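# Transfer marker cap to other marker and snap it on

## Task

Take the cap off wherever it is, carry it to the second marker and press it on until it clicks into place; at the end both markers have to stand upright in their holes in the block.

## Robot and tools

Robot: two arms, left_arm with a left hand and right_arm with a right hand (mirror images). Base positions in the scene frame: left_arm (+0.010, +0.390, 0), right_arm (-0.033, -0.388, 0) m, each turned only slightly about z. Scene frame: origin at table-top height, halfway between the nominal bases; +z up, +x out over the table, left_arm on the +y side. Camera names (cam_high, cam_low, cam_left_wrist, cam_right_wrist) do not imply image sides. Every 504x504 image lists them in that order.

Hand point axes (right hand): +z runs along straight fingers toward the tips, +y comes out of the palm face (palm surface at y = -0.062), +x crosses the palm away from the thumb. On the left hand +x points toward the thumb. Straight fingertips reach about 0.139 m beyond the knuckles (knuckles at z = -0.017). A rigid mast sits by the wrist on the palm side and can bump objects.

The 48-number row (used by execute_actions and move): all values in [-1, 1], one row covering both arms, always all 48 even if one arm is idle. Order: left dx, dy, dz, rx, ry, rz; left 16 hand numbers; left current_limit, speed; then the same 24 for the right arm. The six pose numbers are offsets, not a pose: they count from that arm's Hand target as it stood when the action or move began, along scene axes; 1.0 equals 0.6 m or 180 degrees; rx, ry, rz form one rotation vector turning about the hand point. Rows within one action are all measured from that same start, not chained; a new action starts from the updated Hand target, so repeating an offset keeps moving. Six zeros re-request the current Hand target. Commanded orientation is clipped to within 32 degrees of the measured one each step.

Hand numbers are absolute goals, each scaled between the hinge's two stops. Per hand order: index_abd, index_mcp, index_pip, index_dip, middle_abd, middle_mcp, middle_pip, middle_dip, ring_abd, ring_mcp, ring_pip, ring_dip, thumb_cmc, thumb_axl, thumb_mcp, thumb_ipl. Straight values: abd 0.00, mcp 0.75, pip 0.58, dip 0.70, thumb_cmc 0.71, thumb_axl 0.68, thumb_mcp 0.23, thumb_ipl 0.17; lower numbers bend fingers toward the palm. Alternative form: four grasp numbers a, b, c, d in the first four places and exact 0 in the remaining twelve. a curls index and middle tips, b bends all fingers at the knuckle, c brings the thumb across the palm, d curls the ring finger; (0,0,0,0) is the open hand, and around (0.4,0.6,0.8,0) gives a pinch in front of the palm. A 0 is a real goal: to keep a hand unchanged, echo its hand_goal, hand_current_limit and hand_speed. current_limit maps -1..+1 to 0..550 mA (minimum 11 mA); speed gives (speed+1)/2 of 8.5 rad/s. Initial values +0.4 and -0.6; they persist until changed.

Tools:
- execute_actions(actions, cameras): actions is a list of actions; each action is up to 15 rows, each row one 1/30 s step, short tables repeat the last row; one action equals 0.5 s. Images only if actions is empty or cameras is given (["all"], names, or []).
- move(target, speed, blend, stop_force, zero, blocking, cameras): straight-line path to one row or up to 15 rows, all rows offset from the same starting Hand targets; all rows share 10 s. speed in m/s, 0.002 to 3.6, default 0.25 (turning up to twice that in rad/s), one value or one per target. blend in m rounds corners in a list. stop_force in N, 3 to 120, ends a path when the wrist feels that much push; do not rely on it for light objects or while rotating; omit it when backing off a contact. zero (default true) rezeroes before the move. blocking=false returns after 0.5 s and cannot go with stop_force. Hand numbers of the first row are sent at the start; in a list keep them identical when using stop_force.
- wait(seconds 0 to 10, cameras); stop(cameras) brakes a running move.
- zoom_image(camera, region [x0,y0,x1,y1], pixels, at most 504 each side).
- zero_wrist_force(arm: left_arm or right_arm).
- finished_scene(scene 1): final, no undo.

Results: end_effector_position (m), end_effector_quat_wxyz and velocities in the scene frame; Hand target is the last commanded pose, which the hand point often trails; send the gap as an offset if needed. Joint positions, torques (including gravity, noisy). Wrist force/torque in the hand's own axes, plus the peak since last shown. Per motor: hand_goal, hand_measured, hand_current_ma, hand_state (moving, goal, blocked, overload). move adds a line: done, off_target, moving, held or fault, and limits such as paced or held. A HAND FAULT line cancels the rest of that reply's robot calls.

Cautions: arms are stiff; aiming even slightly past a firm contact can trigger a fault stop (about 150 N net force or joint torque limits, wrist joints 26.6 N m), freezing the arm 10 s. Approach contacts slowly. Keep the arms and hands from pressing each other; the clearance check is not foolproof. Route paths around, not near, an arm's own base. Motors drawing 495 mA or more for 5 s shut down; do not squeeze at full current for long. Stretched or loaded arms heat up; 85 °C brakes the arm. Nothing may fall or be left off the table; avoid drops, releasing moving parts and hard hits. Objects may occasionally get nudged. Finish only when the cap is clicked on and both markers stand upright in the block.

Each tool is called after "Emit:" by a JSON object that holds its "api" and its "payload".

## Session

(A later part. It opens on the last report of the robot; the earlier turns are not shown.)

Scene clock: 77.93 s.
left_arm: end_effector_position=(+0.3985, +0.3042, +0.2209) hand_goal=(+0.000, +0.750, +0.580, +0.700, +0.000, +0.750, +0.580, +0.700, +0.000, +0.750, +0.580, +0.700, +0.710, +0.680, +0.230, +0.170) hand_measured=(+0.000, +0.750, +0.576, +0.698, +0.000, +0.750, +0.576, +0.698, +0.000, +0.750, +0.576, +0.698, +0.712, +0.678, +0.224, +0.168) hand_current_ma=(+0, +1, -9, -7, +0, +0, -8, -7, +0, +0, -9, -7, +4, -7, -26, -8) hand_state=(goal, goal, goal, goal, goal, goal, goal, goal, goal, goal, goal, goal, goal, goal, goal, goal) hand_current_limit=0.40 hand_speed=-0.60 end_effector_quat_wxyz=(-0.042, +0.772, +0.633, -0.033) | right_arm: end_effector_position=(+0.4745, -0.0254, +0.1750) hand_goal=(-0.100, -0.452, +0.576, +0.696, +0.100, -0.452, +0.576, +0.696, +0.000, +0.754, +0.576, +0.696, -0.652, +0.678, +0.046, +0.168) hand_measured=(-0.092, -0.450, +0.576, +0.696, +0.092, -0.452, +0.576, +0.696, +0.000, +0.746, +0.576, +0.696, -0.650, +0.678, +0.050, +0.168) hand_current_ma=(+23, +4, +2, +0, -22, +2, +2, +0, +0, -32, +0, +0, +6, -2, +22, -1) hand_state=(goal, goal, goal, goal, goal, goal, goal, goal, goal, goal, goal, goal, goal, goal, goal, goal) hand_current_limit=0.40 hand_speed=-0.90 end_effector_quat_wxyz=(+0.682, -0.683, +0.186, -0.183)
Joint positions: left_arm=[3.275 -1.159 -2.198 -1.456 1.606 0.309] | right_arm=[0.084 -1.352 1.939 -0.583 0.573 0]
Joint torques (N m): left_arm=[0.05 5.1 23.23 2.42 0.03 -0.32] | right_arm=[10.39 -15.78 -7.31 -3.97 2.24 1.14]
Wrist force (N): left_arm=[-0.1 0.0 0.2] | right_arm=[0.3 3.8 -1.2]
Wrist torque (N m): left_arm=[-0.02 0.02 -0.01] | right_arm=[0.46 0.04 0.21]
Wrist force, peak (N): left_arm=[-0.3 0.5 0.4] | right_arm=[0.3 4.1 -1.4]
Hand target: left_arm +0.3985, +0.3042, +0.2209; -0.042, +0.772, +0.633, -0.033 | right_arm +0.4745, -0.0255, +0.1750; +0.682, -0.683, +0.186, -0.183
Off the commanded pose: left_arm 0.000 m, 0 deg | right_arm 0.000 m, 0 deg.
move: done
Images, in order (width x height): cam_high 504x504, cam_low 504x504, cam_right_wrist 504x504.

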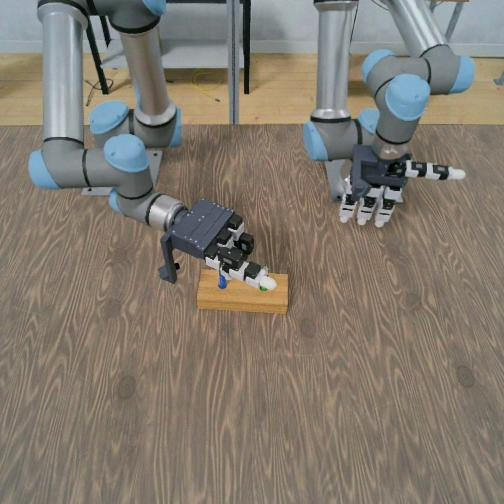

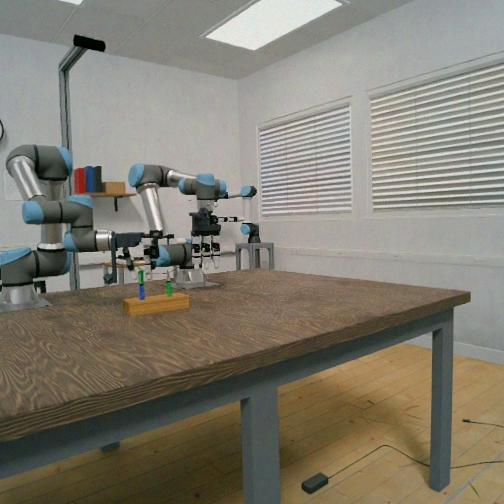

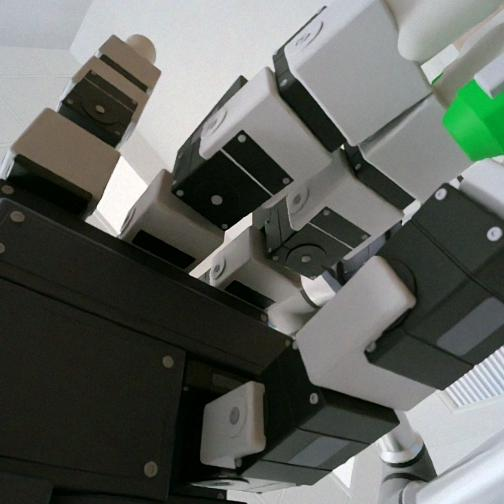

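Emit:
{"api": "move", "payload": {"target": [[0,0,0,0,0,0, 0,0,0,0,0,0,0,0,0,0,0,0,0,0,0,0, 0.4,-0.6, 0,0,0,0,0,0, -0.1,-0.534,0.576,0.696, 0.1,-0.534,0.576,0.696, 0,0.754,0.576,0.696, -0.653,0.678,-0.017,0.168, 0.4,-0.95]], "speed": 0.1, "cameras": ["cam_high","cam_low","cam_right_wrist"]}}

Emit:
{"api": "zoom_image", "payload": {"camera": "cam_low", "region": [100, 220, 200, 320]}}

Emit:
{"api": "zoom_image", "payload": {"camera": "cam_high", "region": [190, 220, 290, 320]}}

Scene clock: 80.20 s.
left_arm: end_effector_position=(+0.3985, +0.3042, +0.2209) hand_goal=(+0.000, +0.750, +0.580, +0.700, +0.000, +0.750, +0.580, +0.700, +0.000, +0.750, +0.580, +0.700, +0.710, +0.680, +0.230, +0.170) hand_measured=(+0.000, +0.750, +0.576, +0.698, +0.000, +0.750, +0.576, +0.698, +0.000, +0.750, +0.576, +0.698, +0.712, +0.678, +0.224, +0.168) hand_current_ma=(+0, +1, -9, -7, +0, +0, -8, -7, +0, +0, -9, -7, +4, -7, -26, -8) hand_state=(goal, goal, goal, goal, goal, goal, goal, goal, goal, goal, goal, goal, goal, goal, goal, goal) hand_current_limit=0.40 hand_speed=-0.60 end_effector_quat_wxyz=(-0.042, +0.772, +0.633, -0.033) | right_arm: end_effector_position=(+0.4745, -0.0254, +0.1750) hand_goal=(-0.100, -0.534, +0.576, +0.696, +0.100, -0.534, +0.576, +0.696, +0.000, +0.754, +0.576, +0.696, -0.652, +0.678, -0.016, +0.168) hand_measured=(-0.092, -0.510, +0.580, +0.696, +0.092, -0.518, +0.578, +0.696, +0.000, +0.746, +0.576, +0.696, -0.650, +0.678, +0.008, +0.172) hand_current_ma=(+23, +98, +14, +2, -22, +64, +3, +0, +0, -32, +0, +0, +5, -2, +125, +15) hand_state=(goal, blocked, goal, goal, goal, goal, goal, goal, goal, goal, goal, goal, goal, goal, blocked, goal) hand_current_limit=0.40 hand_speed=-0.95 end_effector_quat_wxyz=(+0.682, -0.683, +0.186, -0.183)
Joint positions: left_arm=[3.275 -1.159 -2.198 -1.456 1.606 0.309] | right_arm=[0.084 -1.352 1.939 -0.583 0.573 0]
Joint torques (N m): left_arm=[-1.26 5.36 23.98 2.58 -0.05 -0.51] | right_arm=[7.8 -15.63 -8.35 -3.92 2.34 1.38]
Wrist force (N): left_arm=[0.0 0.2 0.2] | right_arm=[0.1 3.2 -1.3]
Wrist torque (N m): left_arm=[0.00 0.01 0.00] | right_arm=[0.40 0.07 0.18]
Wrist force, peak (N): left_arm=[0.3 0.3 0.3] | right_arm=[0.4 4.0 -1.4]
Hand target: left_arm +0.3985, +0.3042, +0.2209; -0.042, +0.772, +0.633, -0.033 | right_arm +0.4745, -0.0255, +0.1750; +0.682, -0.683, +0.186, -0.183
Off the commanded pose: left_arm 0.000 m, 0 deg | right_arm 0.000 m, 0 deg.
move: done
Images, in order (width x height): cam_high 504x504, cam_low 504x504, cam_right_wrist 504x504.

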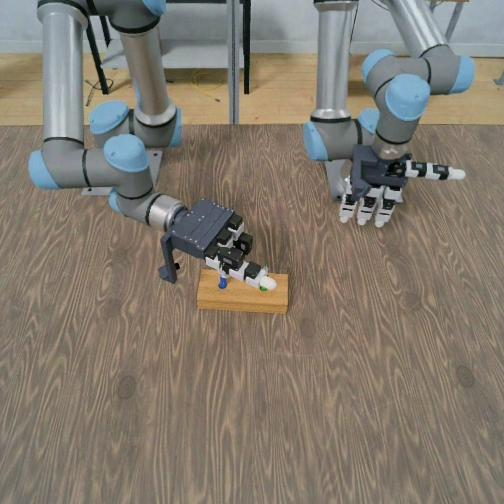

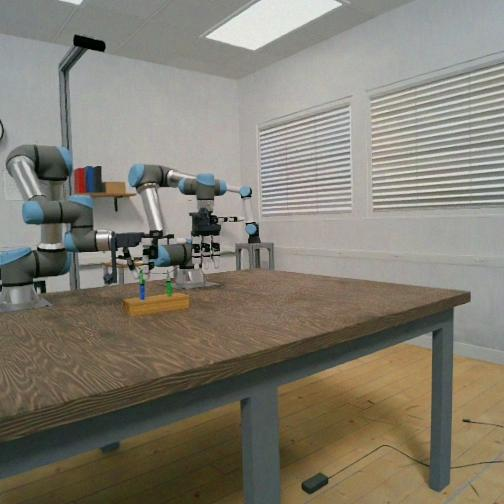

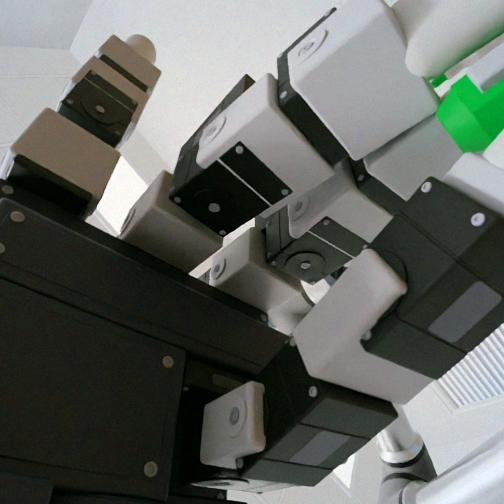

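Scaled by 5.040.

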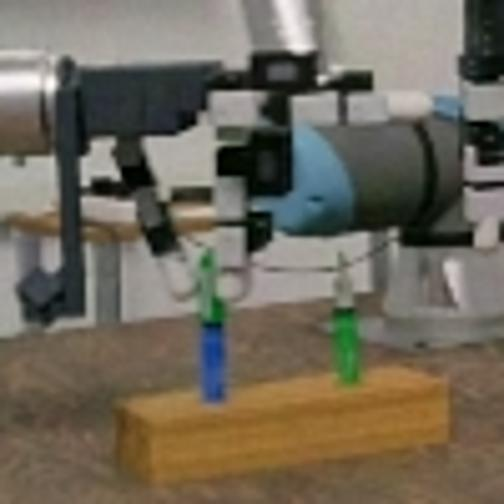

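Scaled by 5.040.

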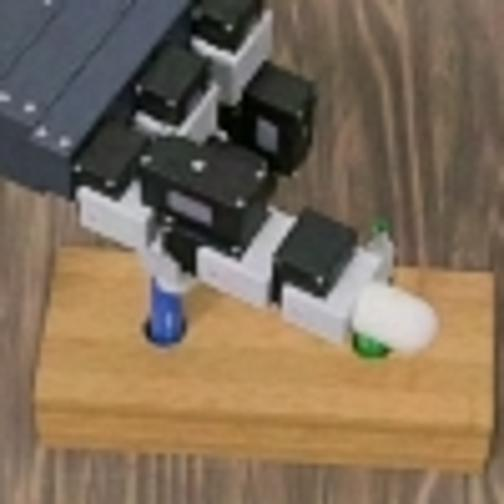

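Emit:
{"api": "move", "payload": {"target": [[0,0,0,0,0,0, 0,0,0,0,0,0,0,0,0,0,0,0,0,0,0,0, 0.4,-0.6, 0,0,0,0,0,0, -0.1,-0.61,0.576,0.696, 0.1,-0.618,0.576,0.696, 0,0.754,0.576,0.696, -0.653,0.678,-0.11,0.168, 0.7,-0.95]], "speed": 0.1, "cameras": ["cam_low"]}}

Emit:
{"api": "zoom_image", "payload": {"camera": "cam_low", "region": [100, 220, 200, 320]}}

Scene clock: 81.93 s.
left_arm: end_effector_position=(+0.3985, +0.3042, +0.2209) hand_goal=(+0.000, +0.750, +0.580, +0.700, +0.000, +0.750, +0.580, +0.700, +0.000, +0.750, +0.580, +0.700, +0.710, +0.680, +0.230, +0.170) hand_measured=(+0.000, +0.750, +0.576, +0.698, +0.000, +0.750, +0.576, +0.698, +0.000, +0.750, +0.576, +0.698, +0.712, +0.678, +0.224, +0.168) hand_current_ma=(+0, +1, -9, -7, +0, +0, -8, -7, +0, +0, -9, -7, +4, -7, -26, -8) hand_state=(goal, goal, goal, goal, goal, goal, goal, goal, goal, goal, goal, goal, goal, goal, goal, goal) hand_current_limit=0.40 hand_speed=-0.60 end_effector_quat_wxyz=(-0.042, +0.772, +0.633, -0.033) | right_arm: end_effector_position=(+0.4745, -0.0254, +0.1750) hand_goal=(-0.100, -0.610, +0.576, +0.696, +0.100, -0.618, +0.576, +0.696, +0.000, +0.754, +0.576, +0.696, -0.652, +0.678, -0.110, +0.168) hand_measured=(-0.090, -0.536, +0.596, +0.704, +0.092, -0.550, +0.590, +0.698, +0.000, +0.746, +0.576, +0.696, -0.652, +0.678, +0.008, +0.182) hand_current_ma=(+31, +347, +79, +29, -22, +313, +56, +7, +0, -32, +0, +0, +3, -2, +467, +75) hand_state=(goal, blocked, blocked, goal, goal, blocked, goal, goal, goal, goal, goal, goal, goal, goal, blocked, goal) hand_current_limit=0.70 hand_speed=-0.95 end_effector_quat_wxyz=(+0.682, -0.683, +0.186, -0.183)
Joint positions: left_arm=[3.275 -1.159 -2.198 -1.456 1.606 0.309] | right_arm=[0.084 -1.352 1.939 -0.583 0.573 0]
Joint torques (N m): left_arm=[0.01 5.01 23.39 2.37 -0.1 -0.36] | right_arm=[4.53 -17.08 -7.34 -3.84 2.34 1.13]
Wrist force (N): left_arm=[-0.2 0.2 0.1] | right_arm=[0.4 0.6 -1.9]
Wrist torque (N m): left_arm=[0.01 0.02 -0.02] | right_arm=[0.22 0.01 0.25]
Wrist force, peak (N): left_arm=[0.2 0.4 0.2] | right_arm=[0.2 3.6 -1.5]
Hand target: left_arm +0.3985, +0.3042, +0.2209; -0.042, +0.772, +0.633, -0.033 | right_arm +0.4745, -0.0255, +0.1750; +0.682, -0.683, +0.186, -0.183
Off the commanded pose: left_arm 0.000 m, 0 deg | right_arm 0.000 m, 0 deg.
move: done
Images, in order (width x height): cam_low 504x504.

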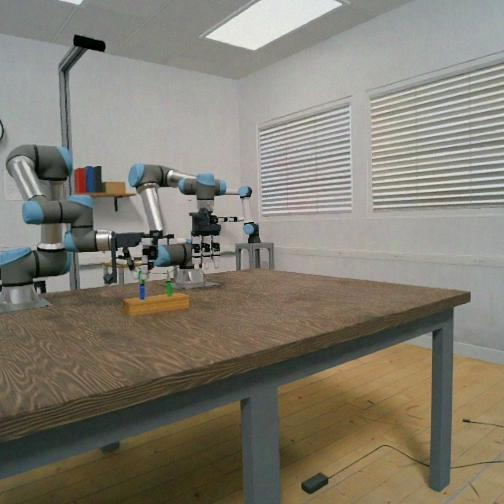

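Scaled by 5.040.

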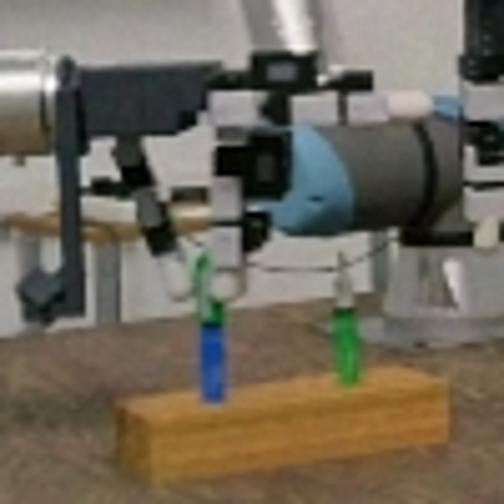

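Emit:
{"api": "move", "payload": {"target": [[0,0,0,0,0,0, 0,0,0,0,0,0,0,0,0,0,0,0,0,0,0,0, 0.4,-0.6, 0,0,0.0417,0,0,0, -0.1,-0.61,0.576,0.696, 0.1,-0.618,0.576,0.696, 0,0.754,0.576,0.696, -0.653,0.678,-0.11,0.168, 0.7,-0.95]], "speed": 0.02, "cameras": ["cam_low","cam_high","cam_right_wrist"]}}

Emit:
{"api": "zoom_image", "payload": {"camera": "cam_low", "region": [100, 220, 200, 320]}}

Emit:
{"api": "zoom_image", "payload": {"camera": "cam_high", "region": [190, 220, 290, 320]}}

Scene clock: 84.50 s.
left_arm: end_effector_position=(+0.3985, +0.3042, +0.2209) hand_goal=(+0.000, +0.750, +0.580, +0.700, +0.000, +0.750, +0.580, +0.700, +0.000, +0.750, +0.580, +0.700, +0.710, +0.680, +0.230, +0.170) hand_measured=(+0.000, +0.750, +0.576, +0.698, +0.000, +0.750, +0.576, +0.698, +0.000, +0.750, +0.576, +0.698, +0.712, +0.678, +0.224, +0.168) hand_current_ma=(+0, +1, -9, -7, +0, +0, -8, -7, +0, +0, -9, -7, +4, -7, -26, -8) hand_state=(goal, goal, goal, goal, goal, goal, goal, goal, goal, goal, goal, goal, goal, goal, goal, goal) hand_current_limit=0.40 hand_speed=-0.60 end_effector_quat_wxyz=(-0.042, +0.772, +0.633, -0.033) | right_arm: end_effector_position=(+0.4745, -0.0254, +0.1999) hand_goal=(-0.100, -0.610, +0.576, +0.696, +0.100, -0.618, +0.576, +0.696, +0.000, +0.754, +0.576, +0.696, -0.652, +0.678, -0.110, +0.168) hand_measured=(-0.088, -0.538, +0.596, +0.704, +0.092, -0.556, +0.590, +0.698, +0.000, +0.746, +0.576, +0.696, -0.652, +0.678, +0.008, +0.186) hand_current_ma=(+37, +337, +79, +32, -22, +284, +56, +7, +0, -32, +0, +0, +3, +1, +467, +94) hand_state=(goal, blocked, blocked, goal, goal, blocked, goal, goal, goal, goal, goal, goal, goal, goal, blocked, goal) hand_current_limit=0.70 hand_speed=-0.95 end_effector_quat_wxyz=(+0.682, -0.683, +0.186, -0.183)
Joint positions: left_arm=[3.275 -1.159 -2.198 -1.456 1.606 0.309] | right_arm=[0.084 -1.385 1.905 -0.517 0.573 0]
Joint torques (N m): left_arm=[-0.68 4.22 23.45 2.36 -0.13 -0.37] | right_arm=[-0.78 -35.1 -29.75 1.63 2.52 -0.97]
Wrist force (N): left_arm=[0.1 0.2 0.1] | right_arm=[0.2 4.0 -1.3]
Wrist torque (N m): left_arm=[0.01 -0.01 0.00] | right_arm=[0.40 0.04 0.21]
Wrist force, peak (N): left_arm=[-0.2 0.3 0.4] | right_arm=[0.6 4.4 -1.5]
Hand target: left_arm +0.3985, +0.3042, +0.2209; -0.042, +0.772, +0.633, -0.033 | right_arm +0.4745, -0.0255, +0.2000; +0.682, -0.683, +0.186, -0.183
Off the commanded pose: left_arm 0.000 m, 0 deg | right_arm 0.000 m, 0 deg.
move: done
Images, in order (width x height): cam_high 504x504, cam_low 504x504, cam_right_wrist 504x504.

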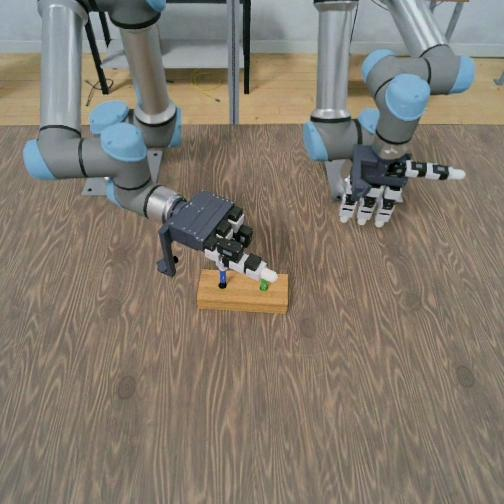

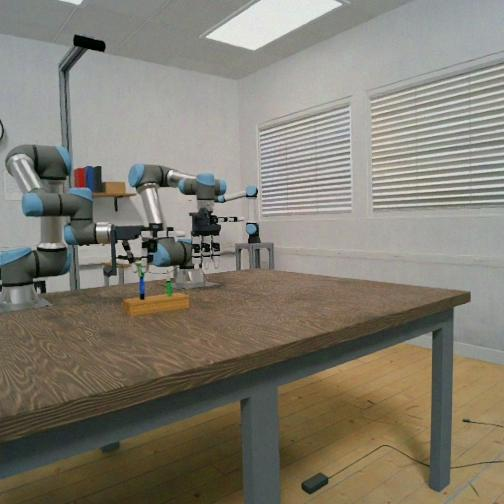

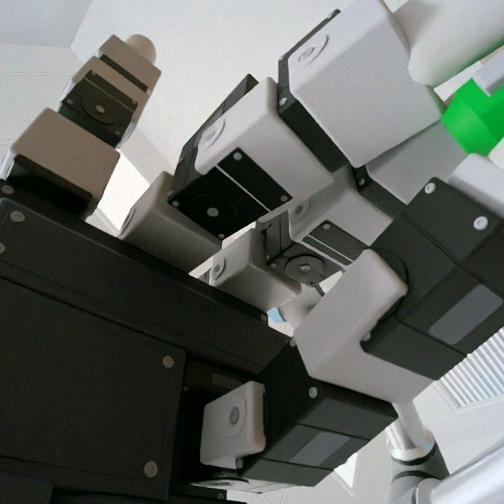

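Scaled by 5.040.

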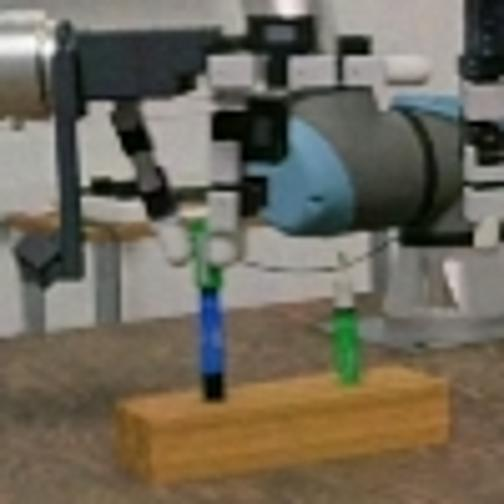

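Scaled by 5.040.

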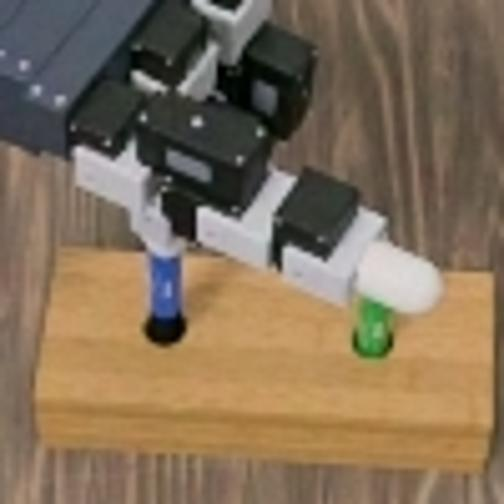

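Emit:
{"api": "move", "payload": {"target": [[-0.1642,-0.307,0.0485,-0.4675,0.1708,-0.0335, -0.05,-0.274,0.576,0.696, 0,0.754,0.576,0.696, 0,0.754,0.576,0.696, -0.543,0.678,0.226,0.168, 0.4,-0.6, 0,0,-0.01,0,0,0, -0.1,-0.61,0.576,0.696, 0.1,-0.618,0.576,0.696, 0,0.754,0.576,0.696, -0.653,0.678,-0.11,0.168, 0.7,-0.95]], "speed": 0.25, "cameras": ["cam_high","cam_low","cam_left_wrist"]}}

Scene clock: 113.73 s.
left_arm: end_effector_position=(+0.3000, +0.1200, +0.2500) hand_goal=(-0.050, -0.274, +0.576, +0.696, +0.000, +0.754, +0.576, +0.696, +0.000, +0.754, +0.576, +0.696, -0.542, +0.678, +0.226, +0.168) hand_measured=(-0.046, -0.272, +0.576, +0.698, +0.002, +0.750, +0.576, +0.698, +0.002, +0.750, +0.576, +0.698, -0.534, +0.678, +0.224, +0.168) hand_current_ma=(+10, +7, +2, +3, +3, -11, +2, +3, +3, -11, +2, +3, +26, +0, -9, -1) hand_state=(goal, goal, goal, goal, goal, goal, goal, goal, goal, goal, goal, goal, goal, goal, goal, goal) hand_current_limit=0.40 hand_speed=-0.60 end_effector_quat_wxyz=(+0.326, +0.597, +0.380, -0.627) | right_arm: end_effector_position=(+0.4745, -0.0255, +0.1940) hand_goal=(-0.100, -0.610, +0.576, +0.696, +0.100, -0.618, +0.576, +0.696, +0.000, +0.754, +0.576, +0.696, -0.652, +0.678, -0.110, +0.168) hand_measured=(-0.088, -0.538, +0.596, +0.704, +0.092, -0.556, +0.590, +0.698, +0.000, +0.746, +0.576, +0.696, -0.650, +0.678, +0.008, +0.186) hand_current_ma=(+37, +336, +79, +32, -22, +284, +56, +7, +0, -32, +0, +0, +3, +1, +467, +95) hand_state=(goal, blocked, blocked, goal, goal, blocked, goal, goal, goal, goal, goal, goal, goal, goal, blocked, goal) hand_current_limit=0.70 hand_speed=-0.95 end_effector_quat_wxyz=(+0.682, -0.683, +0.186, -0.183)
Joint positions: left_arm=[3.481 -1.509 -2.188 -2.584 0.843 1.482] | right_arm=[0.084 -1.377 1.914 -0.532 0.573 0]
Joint torques (N m): left_arm=[-6.61 3.07 6.91 -3.49 -1.58 1.56] | right_arm=[-6.33 -15.87 -8.62 -3.96 2.47 -1.17]
Wrist force (N): left_arm=[-2.4 -0.5 4.2] | right_arm=[0.2 3.9 -1.7]
Wrist torque (N m): left_arm=[-0.62 -0.03 -0.64] | right_arm=[0.43 0.05 0.22]
Wrist force, peak (N): left_arm=[-2.1 -0.4 4.7] | right_arm=[0.2 4.4 -1.8]
Hand target: left_arm +0.3000, +0.1200, +0.2500; +0.326, +0.597, +0.380, -0.627 | right_arm +0.4745, -0.0255, +0.1940; +0.682, -0.683, +0.186, -0.183
Off the commanded pose: left_arm 0.000 m, 0 deg | right_arm 0.000 m, 0 deg.
move: done
Images, in order (width x height): cam_high 504x504, cam_low 504x504, cam_left_wrist 504x504.

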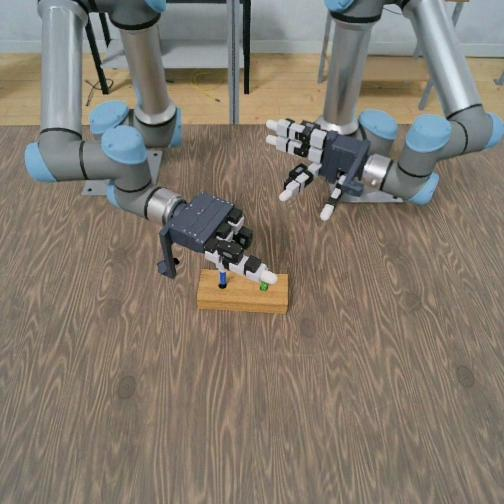

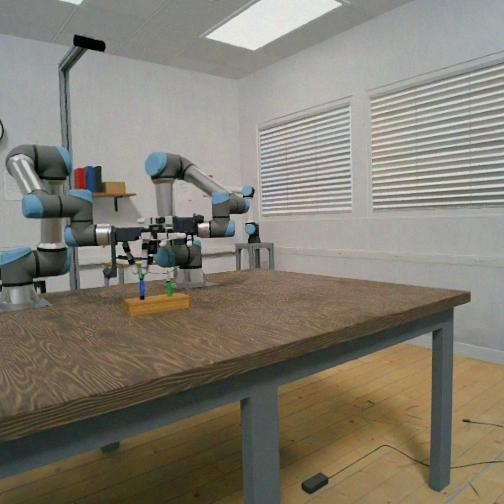

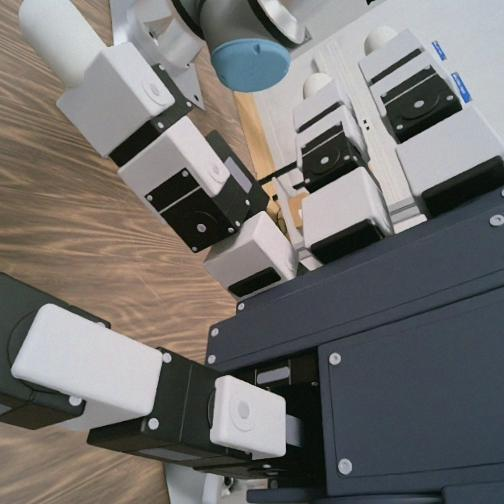

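Emit:
{"api": "move", "payload": {"target": [[-0.031,-0.232,-0.1917,0,0,0, -0.05,-0.274,0.576,0.696, 0,0.754,0.576,0.696, 0,0.754,0.576,0.696, -0.543,0.678,0.226,0.168, 0.4,-0.6, 0,0,0,0,0,0, -0.1,-0.61,0.576,0.696, 0.1,-0.618,0.576,0.696, 0,0.754,0.576,0.696, -0.653,0.678,-0.11,0.168, 0.7,-0.95]], "speed": 0.2, "cameras": ["cam_high","cam_low","cam_left_wrist"]}}

Emit:
{"api": "zoom_image", "payload": {"camera": "cam_high", "region": [160, 170, 310, 320]}}

Emit:
{"api": "zoom_image", "payload": {"camera": "cam_low", "region": [90, 210, 210, 330]}}

Scene clock: 116.13 s.
left_arm: end_effector_position=(+0.2814, -0.0191, +0.1350) hand_goal=(-0.050, -0.274, +0.576, +0.696, +0.000, +0.754, +0.576, +0.696, +0.000, +0.754, +0.576, +0.696, -0.542, +0.678, +0.226, +0.168) hand_measured=(-0.046, -0.272, +0.576, +0.698, +0.002, +0.750, +0.576, +0.698, +0.002, +0.750, +0.576, +0.698, -0.534, +0.678, +0.224, +0.168) hand_current_ma=(+10, +5, +2, +3, +4, -10, +2, +3, +4, -10, +2, +3, +26, +0, -7, -1) hand_state=(goal, goal, goal, goal, goal, goal, goal, goal, goal, goal, goal, goal, goal, goal, goal, goal) hand_current_limit=0.40 hand_speed=-0.60 end_effector_quat_wxyz=(+0.326, +0.597, +0.380, -0.627) | right_arm: end_effector_position=(+0.4745, -0.0255, +0.1940) hand_goal=(-0.100, -0.610, +0.576, +0.696, +0.100, -0.618, +0.576, +0.696, +0.000, +0.754, +0.576, +0.696, -0.652, +0.678, -0.110, +0.168) hand_measured=(-0.088, -0.538, +0.596, +0.704, +0.092, -0.556, +0.590, +0.698, +0.000, +0.746, +0.576, +0.696, -0.650, +0.678, +0.008, +0.186) hand_current_ma=(+37, +336, +79, +32, -22, +284, +56, +7, +0, -32, +0, +0, +3, +1, +467, +95) hand_state=(goal, blocked, blocked, goal, goal, blocked, goal, goal, goal, goal, goal, goal, goal, goal, blocked, goal) hand_current_limit=0.70 hand_speed=-0.95 end_effector_quat_wxyz=(+0.682, -0.683, +0.186, -0.183)
Joint positions: left_arm=[3.05 -1.793 -2.268 -2.218 0.413 1.48] | right_arm=[0.084 -1.377 1.914 -0.532 0.573 0]
Joint torques (N m): left_arm=[-6.43 9.62 20.97 1.45 -1.9 -1.14] | right_arm=[-6.83 -15.7 -8.42 -3.99 2.52 0.78]
Wrist force (N): left_arm=[-2.8 -0.3 3.8] | right_arm=[0.3 3.7 -1.4]
Wrist torque (N m): left_arm=[-0.59 -0.05 -0.61] | right_arm=[0.39 0.04 0.23]
Wrist force, peak (N): left_arm=[-2.2 -0.1 4.8] | right_arm=[0.3 4.2 -2.1]
Hand target: left_arm +0.2814, -0.0192, +0.1350; +0.326, +0.597, +0.380, -0.627 | right_arm +0.4745, -0.0255, +0.1940; +0.682, -0.683, +0.186, -0.183
Off the commanded pose: left_arm 0.000 m, 0 deg | right_arm 0.000 m, 0 deg.
move: done
Images, in order (width x height): cam_high 504x504, cam_low 504x504, cam_left_wrist 504x504.

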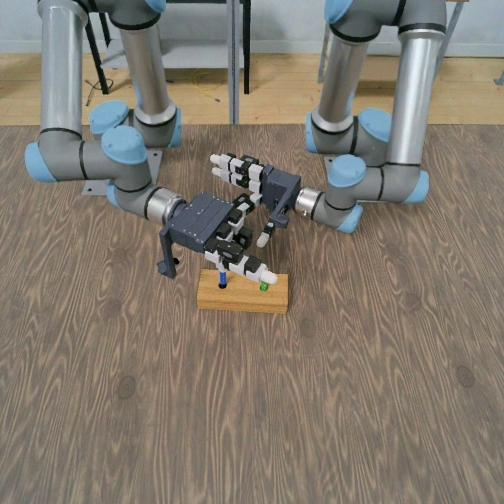

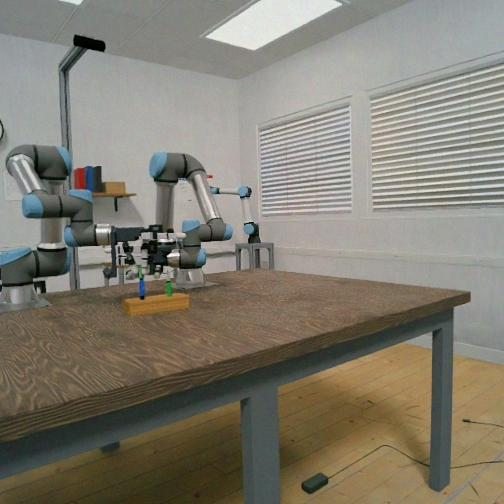

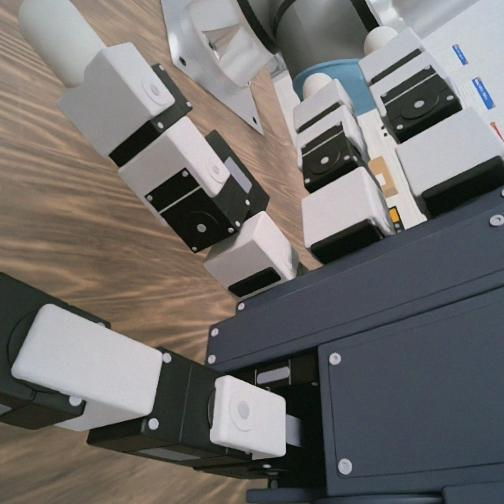

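Scaled by 3.360.

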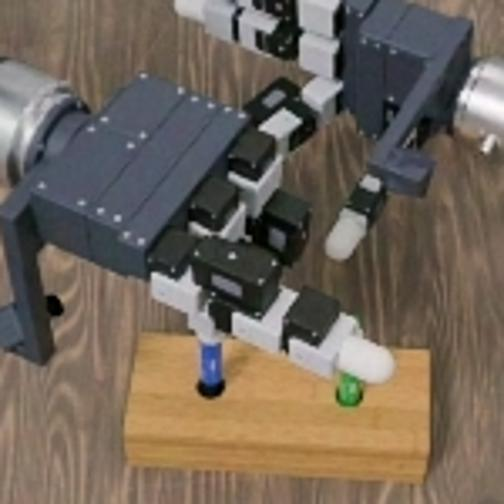

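Scaled by 4.200.

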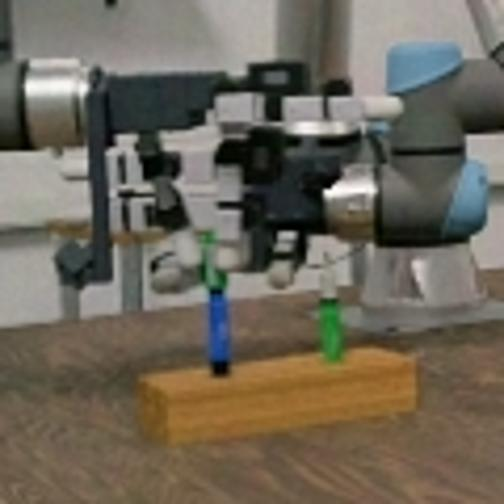

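Emit:
{"api": "move", "payload": {"target": [[0.1012,-0.0585,-0.025,0,0,0, -0.05,-0.274,0.576,0.696, 0,0.754,0.576,0.696, 0,0.754,0.576,0.696, -0.543,0.678,0.226,0.168, 0.4,-0.6, 0,0,0,0,0,0, -0.1,-0.61,0.576,0.696, 0.1,-0.618,0.576,0.696, 0,0.754,0.576,0.696, -0.653,0.678,-0.11,0.168, 0.7,-0.95]], "speed": 0.1, "cameras": ["cam_high","cam_low","cam_left_wrist","cam_right_wrist"]}}

Emit:
{"api": "zoom_image", "payload": {"camera": "cam_high", "region": [180, 210, 290, 320]}}

Emit:
{"api": "zoom_image", "payload": {"camera": "cam_low", "region": [100, 220, 200, 320]}}

Scene clock: 118.87 s.
left_arm: end_effector_position=(+0.3420, -0.0543, +0.1200) hand_goal=(-0.050, -0.274, +0.576, +0.696, +0.000, +0.754, +0.576, +0.696, +0.000, +0.754, +0.576, +0.696, -0.542, +0.678, +0.226, +0.168) hand_measured=(-0.046, -0.272, +0.576, +0.698, +0.002, +0.750, +0.576, +0.698, +0.002, +0.750, +0.576, +0.698, -0.534, +0.678, +0.224, +0.168) hand_current_ma=(+10, +5, +2, +3, +4, -10, +2, +3, +4, -9, +2, +3, +26, +0, -7, -1) hand_state=(goal, goal, goal, goal, goal, goal, goal, goal, goal, goal, goal, goal, goal, goal, goal, goal) hand_current_limit=0.40 hand_speed=-0.60 end_effector_quat_wxyz=(+0.326, +0.597, +0.380, -0.627) | right_arm: end_effector_position=(+0.4745, -0.0255, +0.1940) hand_goal=(-0.100, -0.610, +0.576, +0.696, +0.100, -0.618, +0.576, +0.696, +0.000, +0.754, +0.576, +0.696, -0.652, +0.678, -0.110, +0.168) hand_measured=(-0.088, -0.538, +0.596, +0.704, +0.092, -0.556, +0.590, +0.698, +0.000, +0.746, +0.576, +0.696, -0.650, +0.678, +0.008, +0.186) hand_current_ma=(+37, +336, +79, +32, -22, +284, +56, +7, +0, -32, +0, +0, +3, +1, +467, +95) hand_state=(goal, blocked, blocked, goal, goal, blocked, goal, goal, goal, goal, goal, goal, goal, goal, blocked, goal) hand_current_limit=0.70 hand_speed=-0.95 end_effector_quat_wxyz=(+0.682, -0.683, +0.186, -0.183)
Joint positions: left_arm=[2.98 -1.958 -2.079 -2.242 0.343 1.479] | right_arm=[0.084 -1.377 1.914 -0.532 0.573 0]
Joint torques (N m): left_arm=[-4.87 15.95 20.16 -2.68 -1.89 1.55] | right_arm=[-7.1 -16.04 -8.35 -4.01 2.54 0.91]
Wrist force (N): left_arm=[-2.8 -0.7 4.2] | right_arm=[0.3 3.9 -1.8]
Wrist torque (N m): left_arm=[-0.67 0.00 -0.65] | right_arm=[0.45 0.03 0.23]
Wrist force, peak (N): left_arm=[-3.1 -0.7 4.1] | right_arm=[0.5 4.2 -1.9]
Hand target: left_arm +0.3421, -0.0543, +0.1200; +0.326, +0.597, +0.380, -0.627 | right_arm +0.4745, -0.0255, +0.1940; +0.682, -0.683, +0.186, -0.183
Off the commanded pose: left_arm 0.000 m, 0 deg | right_arm 0.000 m, 0 deg.
move: done

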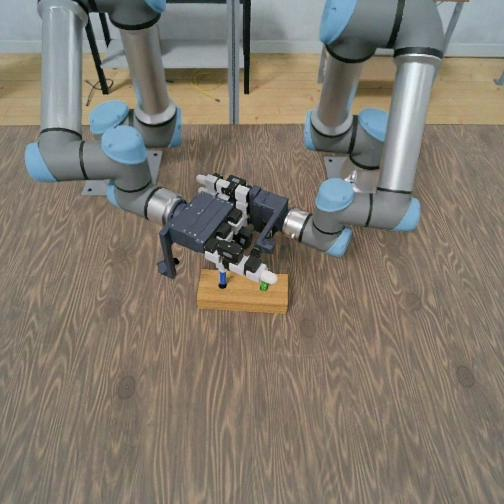

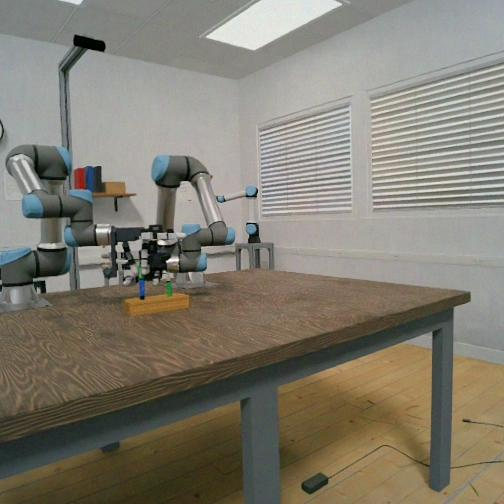

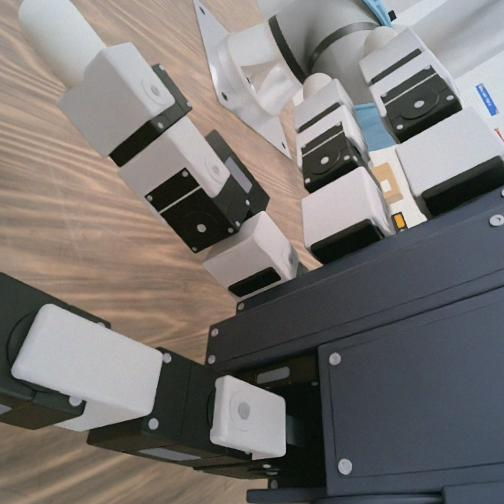

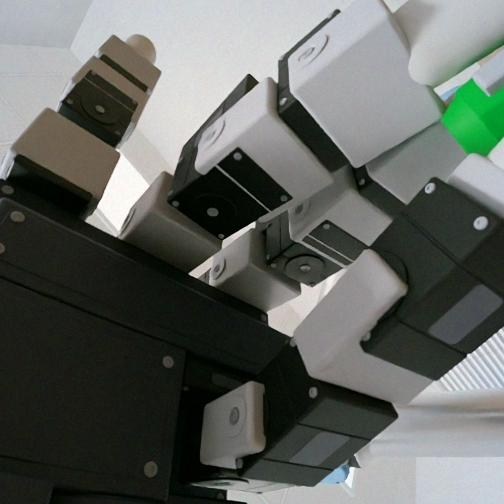

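Scaled by 4.582.

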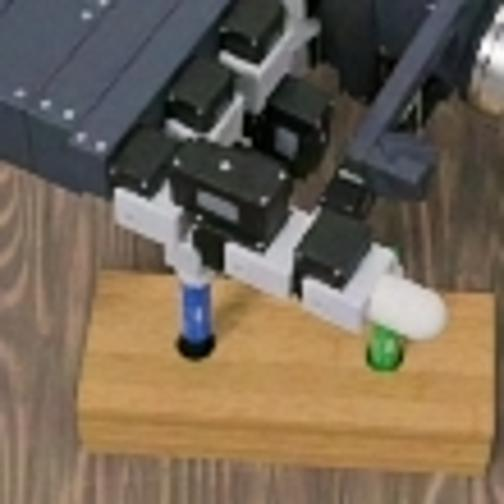

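Scaled by 5.040.

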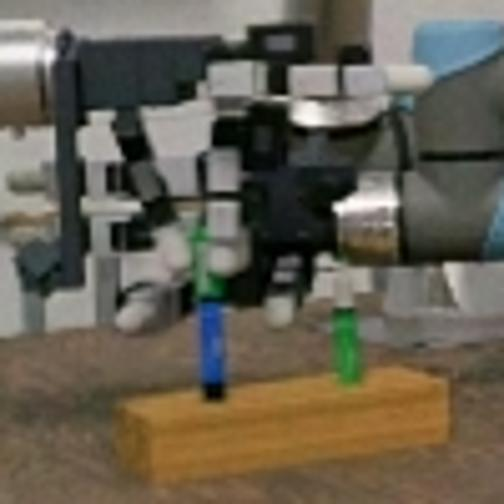

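Emit:
{"api": "move", "payload": {"target": [[0.0435,-0.0248,-0.0267,0,0,0, -0.05,-0.274,0.576,0.696, 0,0.754,0.576,0.696, 0,0.754,0.576,0.696, -0.543,0.678,0.226,0.168, 0.4,-0.6, 0,0,0,0,0,0, -0.1,-0.61,0.576,0.696, 0.1,-0.618,0.576,0.696, 0,0.754,0.576,0.696, -0.653,0.678,-0.11,0.168, 0.7,-0.95]], "speed": 0.06, "cameras": ["cam_high","cam_low","cam_left_wrist"]}}

Emit:
{"api": "zoom_image", "payload": {"camera": "cam_high", "region": [190, 220, 290, 320]}}

Emit:
{"api": "zoom_image", "payload": {"camera": "cam_low", "region": [100, 220, 200, 320]}}

Scene clock: 122.60 s.
left_arm: end_effector_position=(+0.3681, -0.0691, +0.1040) hand_goal=(-0.050, -0.274, +0.576, +0.696, +0.000, +0.754, +0.576, +0.696, +0.000, +0.754, +0.576, +0.696, -0.542, +0.678, +0.226, +0.168) hand_measured=(-0.046, -0.272, +0.576, +0.698, +0.002, +0.750, +0.576, +0.698, +0.002, +0.750, +0.576, +0.698, -0.534, +0.678, +0.224, +0.168) hand_current_ma=(+10, +5, +2, +3, +4, -10, +2, +3, +4, -9, +2, +3, +26, +0, -7, -1) hand_state=(goal, goal, goal, goal, goal, goal, goal, goal, goal, goal, goal, goal, goal, goal, goal, goal) hand_current_limit=0.40 hand_speed=-0.60 end_effector_quat_wxyz=(+0.326, +0.597, +0.380, -0.627) | right_arm: end_effector_position=(+0.4745, -0.0255, +0.1940) hand_goal=(-0.100, -0.610, +0.576, +0.696, +0.100, -0.618, +0.576, +0.696, +0.000, +0.754, +0.576, +0.696, -0.652, +0.678, -0.110, +0.168) hand_measured=(-0.088, -0.538, +0.596, +0.704, +0.092, -0.556, +0.590, +0.698, +0.000, +0.746, +0.576, +0.696, -0.650, +0.678, +0.008, +0.186) hand_current_ma=(+37, +336, +79, +32, -22, +284, +56, +7, +0, -32, +0, +0, +3, +1, +467, +95) hand_state=(goal, blocked, blocked, goal, goal, blocked, goal, goal, goal, goal, goal, goal, goal, goal, blocked, goal) hand_current_limit=0.70 hand_speed=-0.95 end_effector_quat_wxyz=(+0.682, -0.683, +0.186, -0.183)
Joint positions: left_arm=[2.957 -2.043 -1.998 -2.237 0.32 1.479] | right_arm=[0.084 -1.377 1.914 -0.532 0.573 0]
Joint torques (N m): left_arm=[-5.89 19.68 22.14 -2.71 -1.82 1.46] | right_arm=[-6.32 -15.64 -8.21 -4.06 2.13 0.7]
Wrist force (N): left_arm=[-2.9 -0.5 4.4] | right_arm=[0.3 3.7 -1.5]
Wrist torque (N m): left_arm=[-0.65 0.05 -0.64] | right_arm=[0.40 0.04 0.22]
Wrist force, peak (N): left_arm=[-3.0 -0.5 4.5] | right_arm=[0.5 4.2 -1.8]
Hand target: left_arm +0.3682, -0.0692, +0.1039; +0.326, +0.597, +0.380, -0.627 | right_arm +0.4745, -0.0255, +0.1940; +0.682, -0.683, +0.186, -0.183
Off the commanded pose: left_arm 0.000 m, 0 deg | right_arm 0.000 m, 0 deg.
move: done
Images, in order (width x height): cam_high 504x504, cam_low 504x504, cam_left_wrist 504x504.

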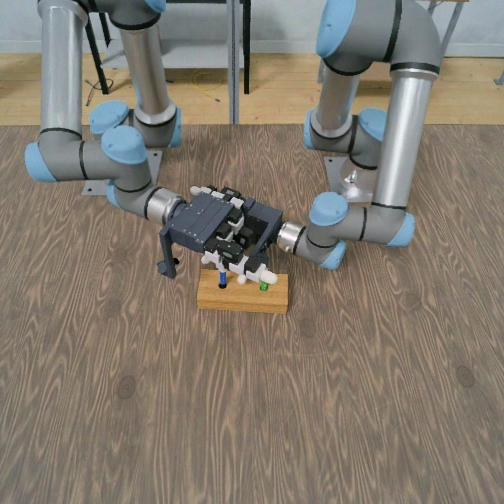

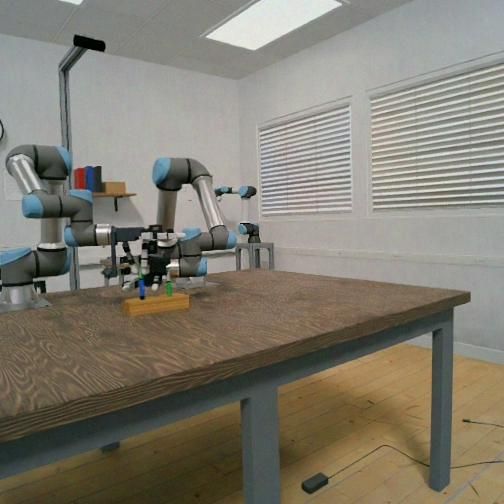

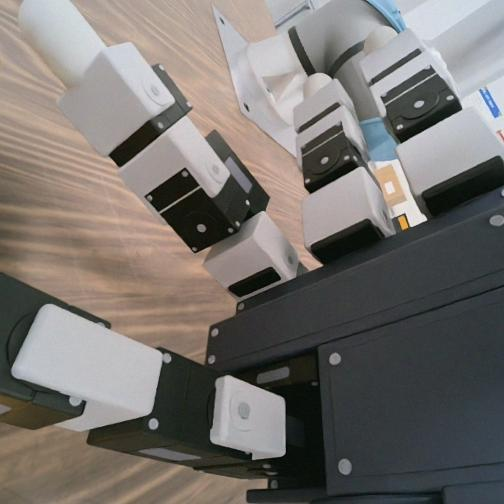

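Scaled by 5.040.

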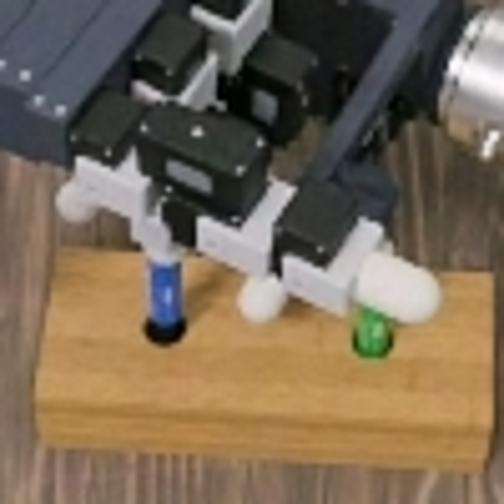

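Scaled by 5.040.

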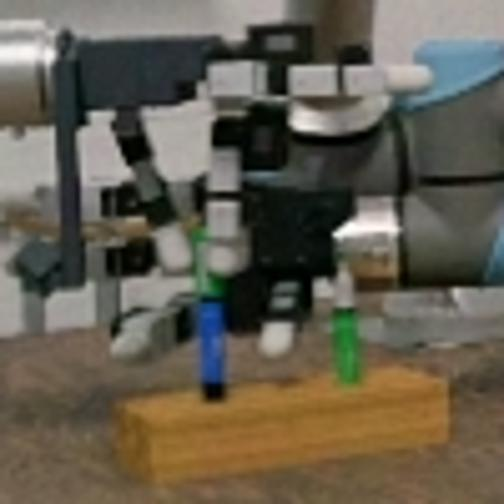

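Emit:
{"api": "move", "payload": {"target": [[0.0332,-0.0192,0,0,0,0, -0.05,-0.274,0.576,0.696, 0,0.754,0.576,0.696, 0,0.754,0.576,0.696, -0.543,0.678,0.226,0.168, 0.4,-0.6, 0,0,0,0,0,0, -0.1,-0.61,0.576,0.696, 0.1,-0.618,0.576,0.696, 0,0.754,0.576,0.696, -0.653,0.678,-0.11,0.168, 0.7,-0.95],[0.0332,-0.0192,0,0,0,0, -0.05,-0.452,0.576,0.696, 0,0.754,0.576,0.696, 0,0.754,0.576,0.696, -0.543,0.678,0.124,0.168, 0.4,-0.9, 0,0,0,0,0,0, -0.1,-0.61,0.576,0.696, 0.1,-0.618,0.576,0.696, 0,0.754,0.576,0.696, -0.653,0.678,-0.11,0.168, 0.7,-0.95]], "speed": 0.05, "cameras": ["cam_high","cam_low","cam_left_wrist"]}}

Emit:
{"api": "zoom_image", "payload": {"camera": "cam_high", "region": [190, 220, 290, 320]}}

Emit:
{"api": "zoom_image", "payload": {"camera": "cam_low", "region": [100, 220, 200, 320]}}

Scene clock: 125.73 s.
left_arm: end_effector_position=(+0.3881, -0.0807, +0.1039) hand_goal=(-0.050, -0.452, +0.576, +0.696, +0.000, +0.754, +0.576, +0.696, +0.000, +0.754, +0.576, +0.696, -0.542, +0.678, +0.124, +0.168) hand_measured=(-0.046, -0.450, +0.576, +0.698, +0.002, +0.750, +0.576, +0.698, +0.002, +0.750, +0.576, +0.698, -0.534, +0.678, +0.126, +0.168) hand_current_ma=(+10, +7, +2, +3, +4, -10, +2, +3, +4, -9, +2, +3, +26, +0, +9, -1) hand_state=(goal, goal, goal, goal, goal, goal, goal, goal, goal, goal, goal, goal, goal, goal, goal, goal) hand_current_limit=0.40 hand_speed=-0.90 end_effector_quat_wxyz=(+0.326, +0.597, +0.380, -0.627) | right_arm: end_effector_position=(+0.4745, -0.0255, +0.1940) hand_goal=(-0.100, -0.610, +0.576, +0.696, +0.100, -0.618, +0.576, +0.696, +0.000, +0.754, +0.576, +0.696, -0.652, +0.678, -0.110, +0.168) hand_measured=(-0.088, -0.538, +0.596, +0.704, +0.092, -0.556, +0.590, +0.698, +0.000, +0.746, +0.576, +0.696, -0.650, +0.678, +0.008, +0.186) hand_current_ma=(+37, +336, +79, +32, -22, +284, +56, +7, +0, -32, +0, +0, +3, +1, +467, +95) hand_state=(goal, blocked, blocked, goal, goal, blocked, goal, goal, goal, goal, goal, goal, goal, goal, blocked, goal) hand_current_limit=0.70 hand_speed=-0.95 end_effector_quat_wxyz=(+0.682, -0.683, +0.186, -0.183)
Joint positions: left_arm=[2.941 -2.082 -1.928 -2.268 0.304 1.479] | right_arm=[0.084 -1.377 1.914 -0.532 0.573 0]
Joint torques (N m): left_arm=[-6.71 22.28 21.62 -2.65 -1.65 1.5] | right_arm=[-7.08 -15.95 -7.5 -3.95 1.9 0.67]
Wrist force (N): left_arm=[-2.6 -0.7 4.4] | right_arm=[0.1 4.0 -1.6]
Wrist torque (N m): left_arm=[-0.66 0.00 -0.67] | right_arm=[0.43 0.06 0.22]
Wrist force, peak (N): left_arm=[-3.1 -0.4 4.6] | right_arm=[0.4 4.1 -1.7]
Hand target: left_arm +0.3881, -0.0807, +0.1039; +0.326, +0.597, +0.380, -0.627 | right_arm +0.4745, -0.0255, +0.1940; +0.682, -0.683, +0.186, -0.183
Off the commanded pose: left_arm 0.000 m, 0 deg | right_arm 0.000 m, 0 deg.
move: done
Images, in order (width x height): cam_high 504x504, cam_low 504x504, cam_left_wrist 504x504.

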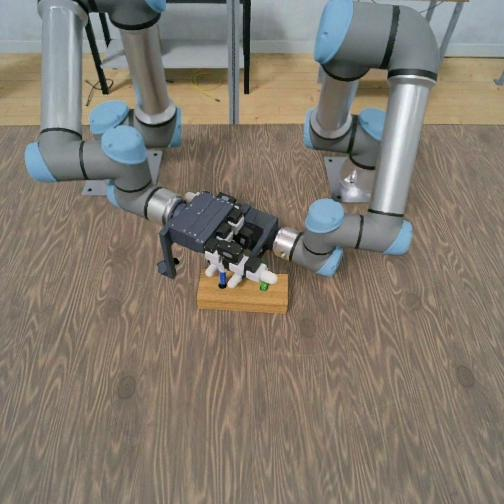

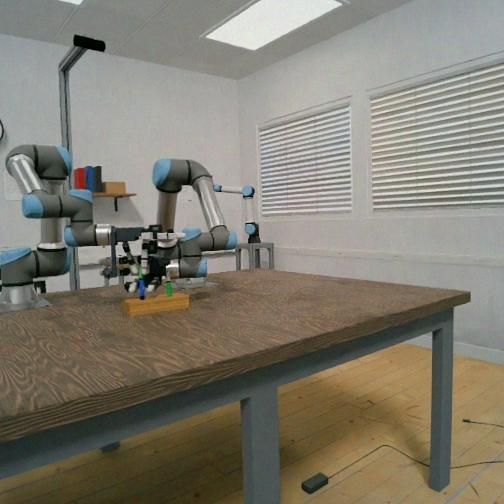

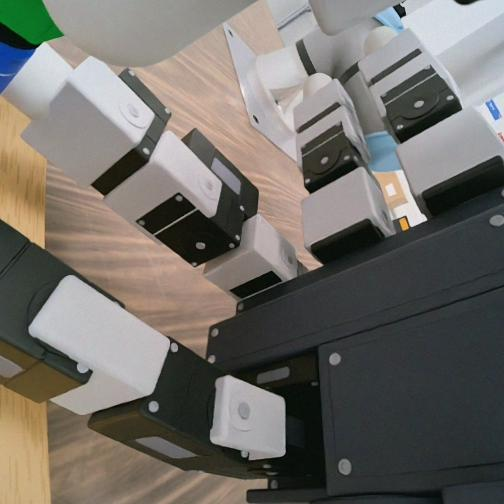

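Scaled by 5.040.

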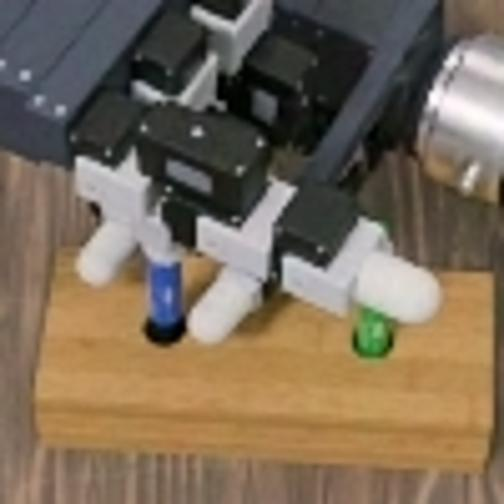

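Scaled by 5.040.

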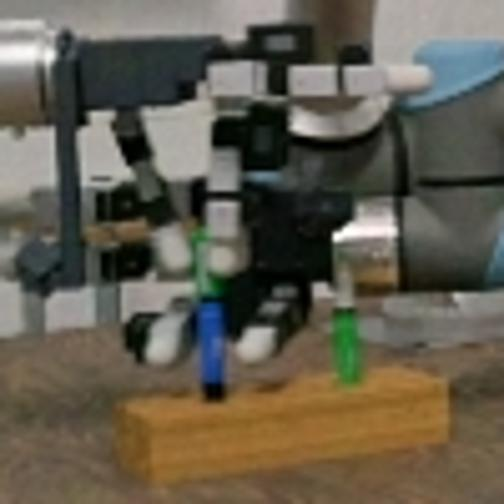

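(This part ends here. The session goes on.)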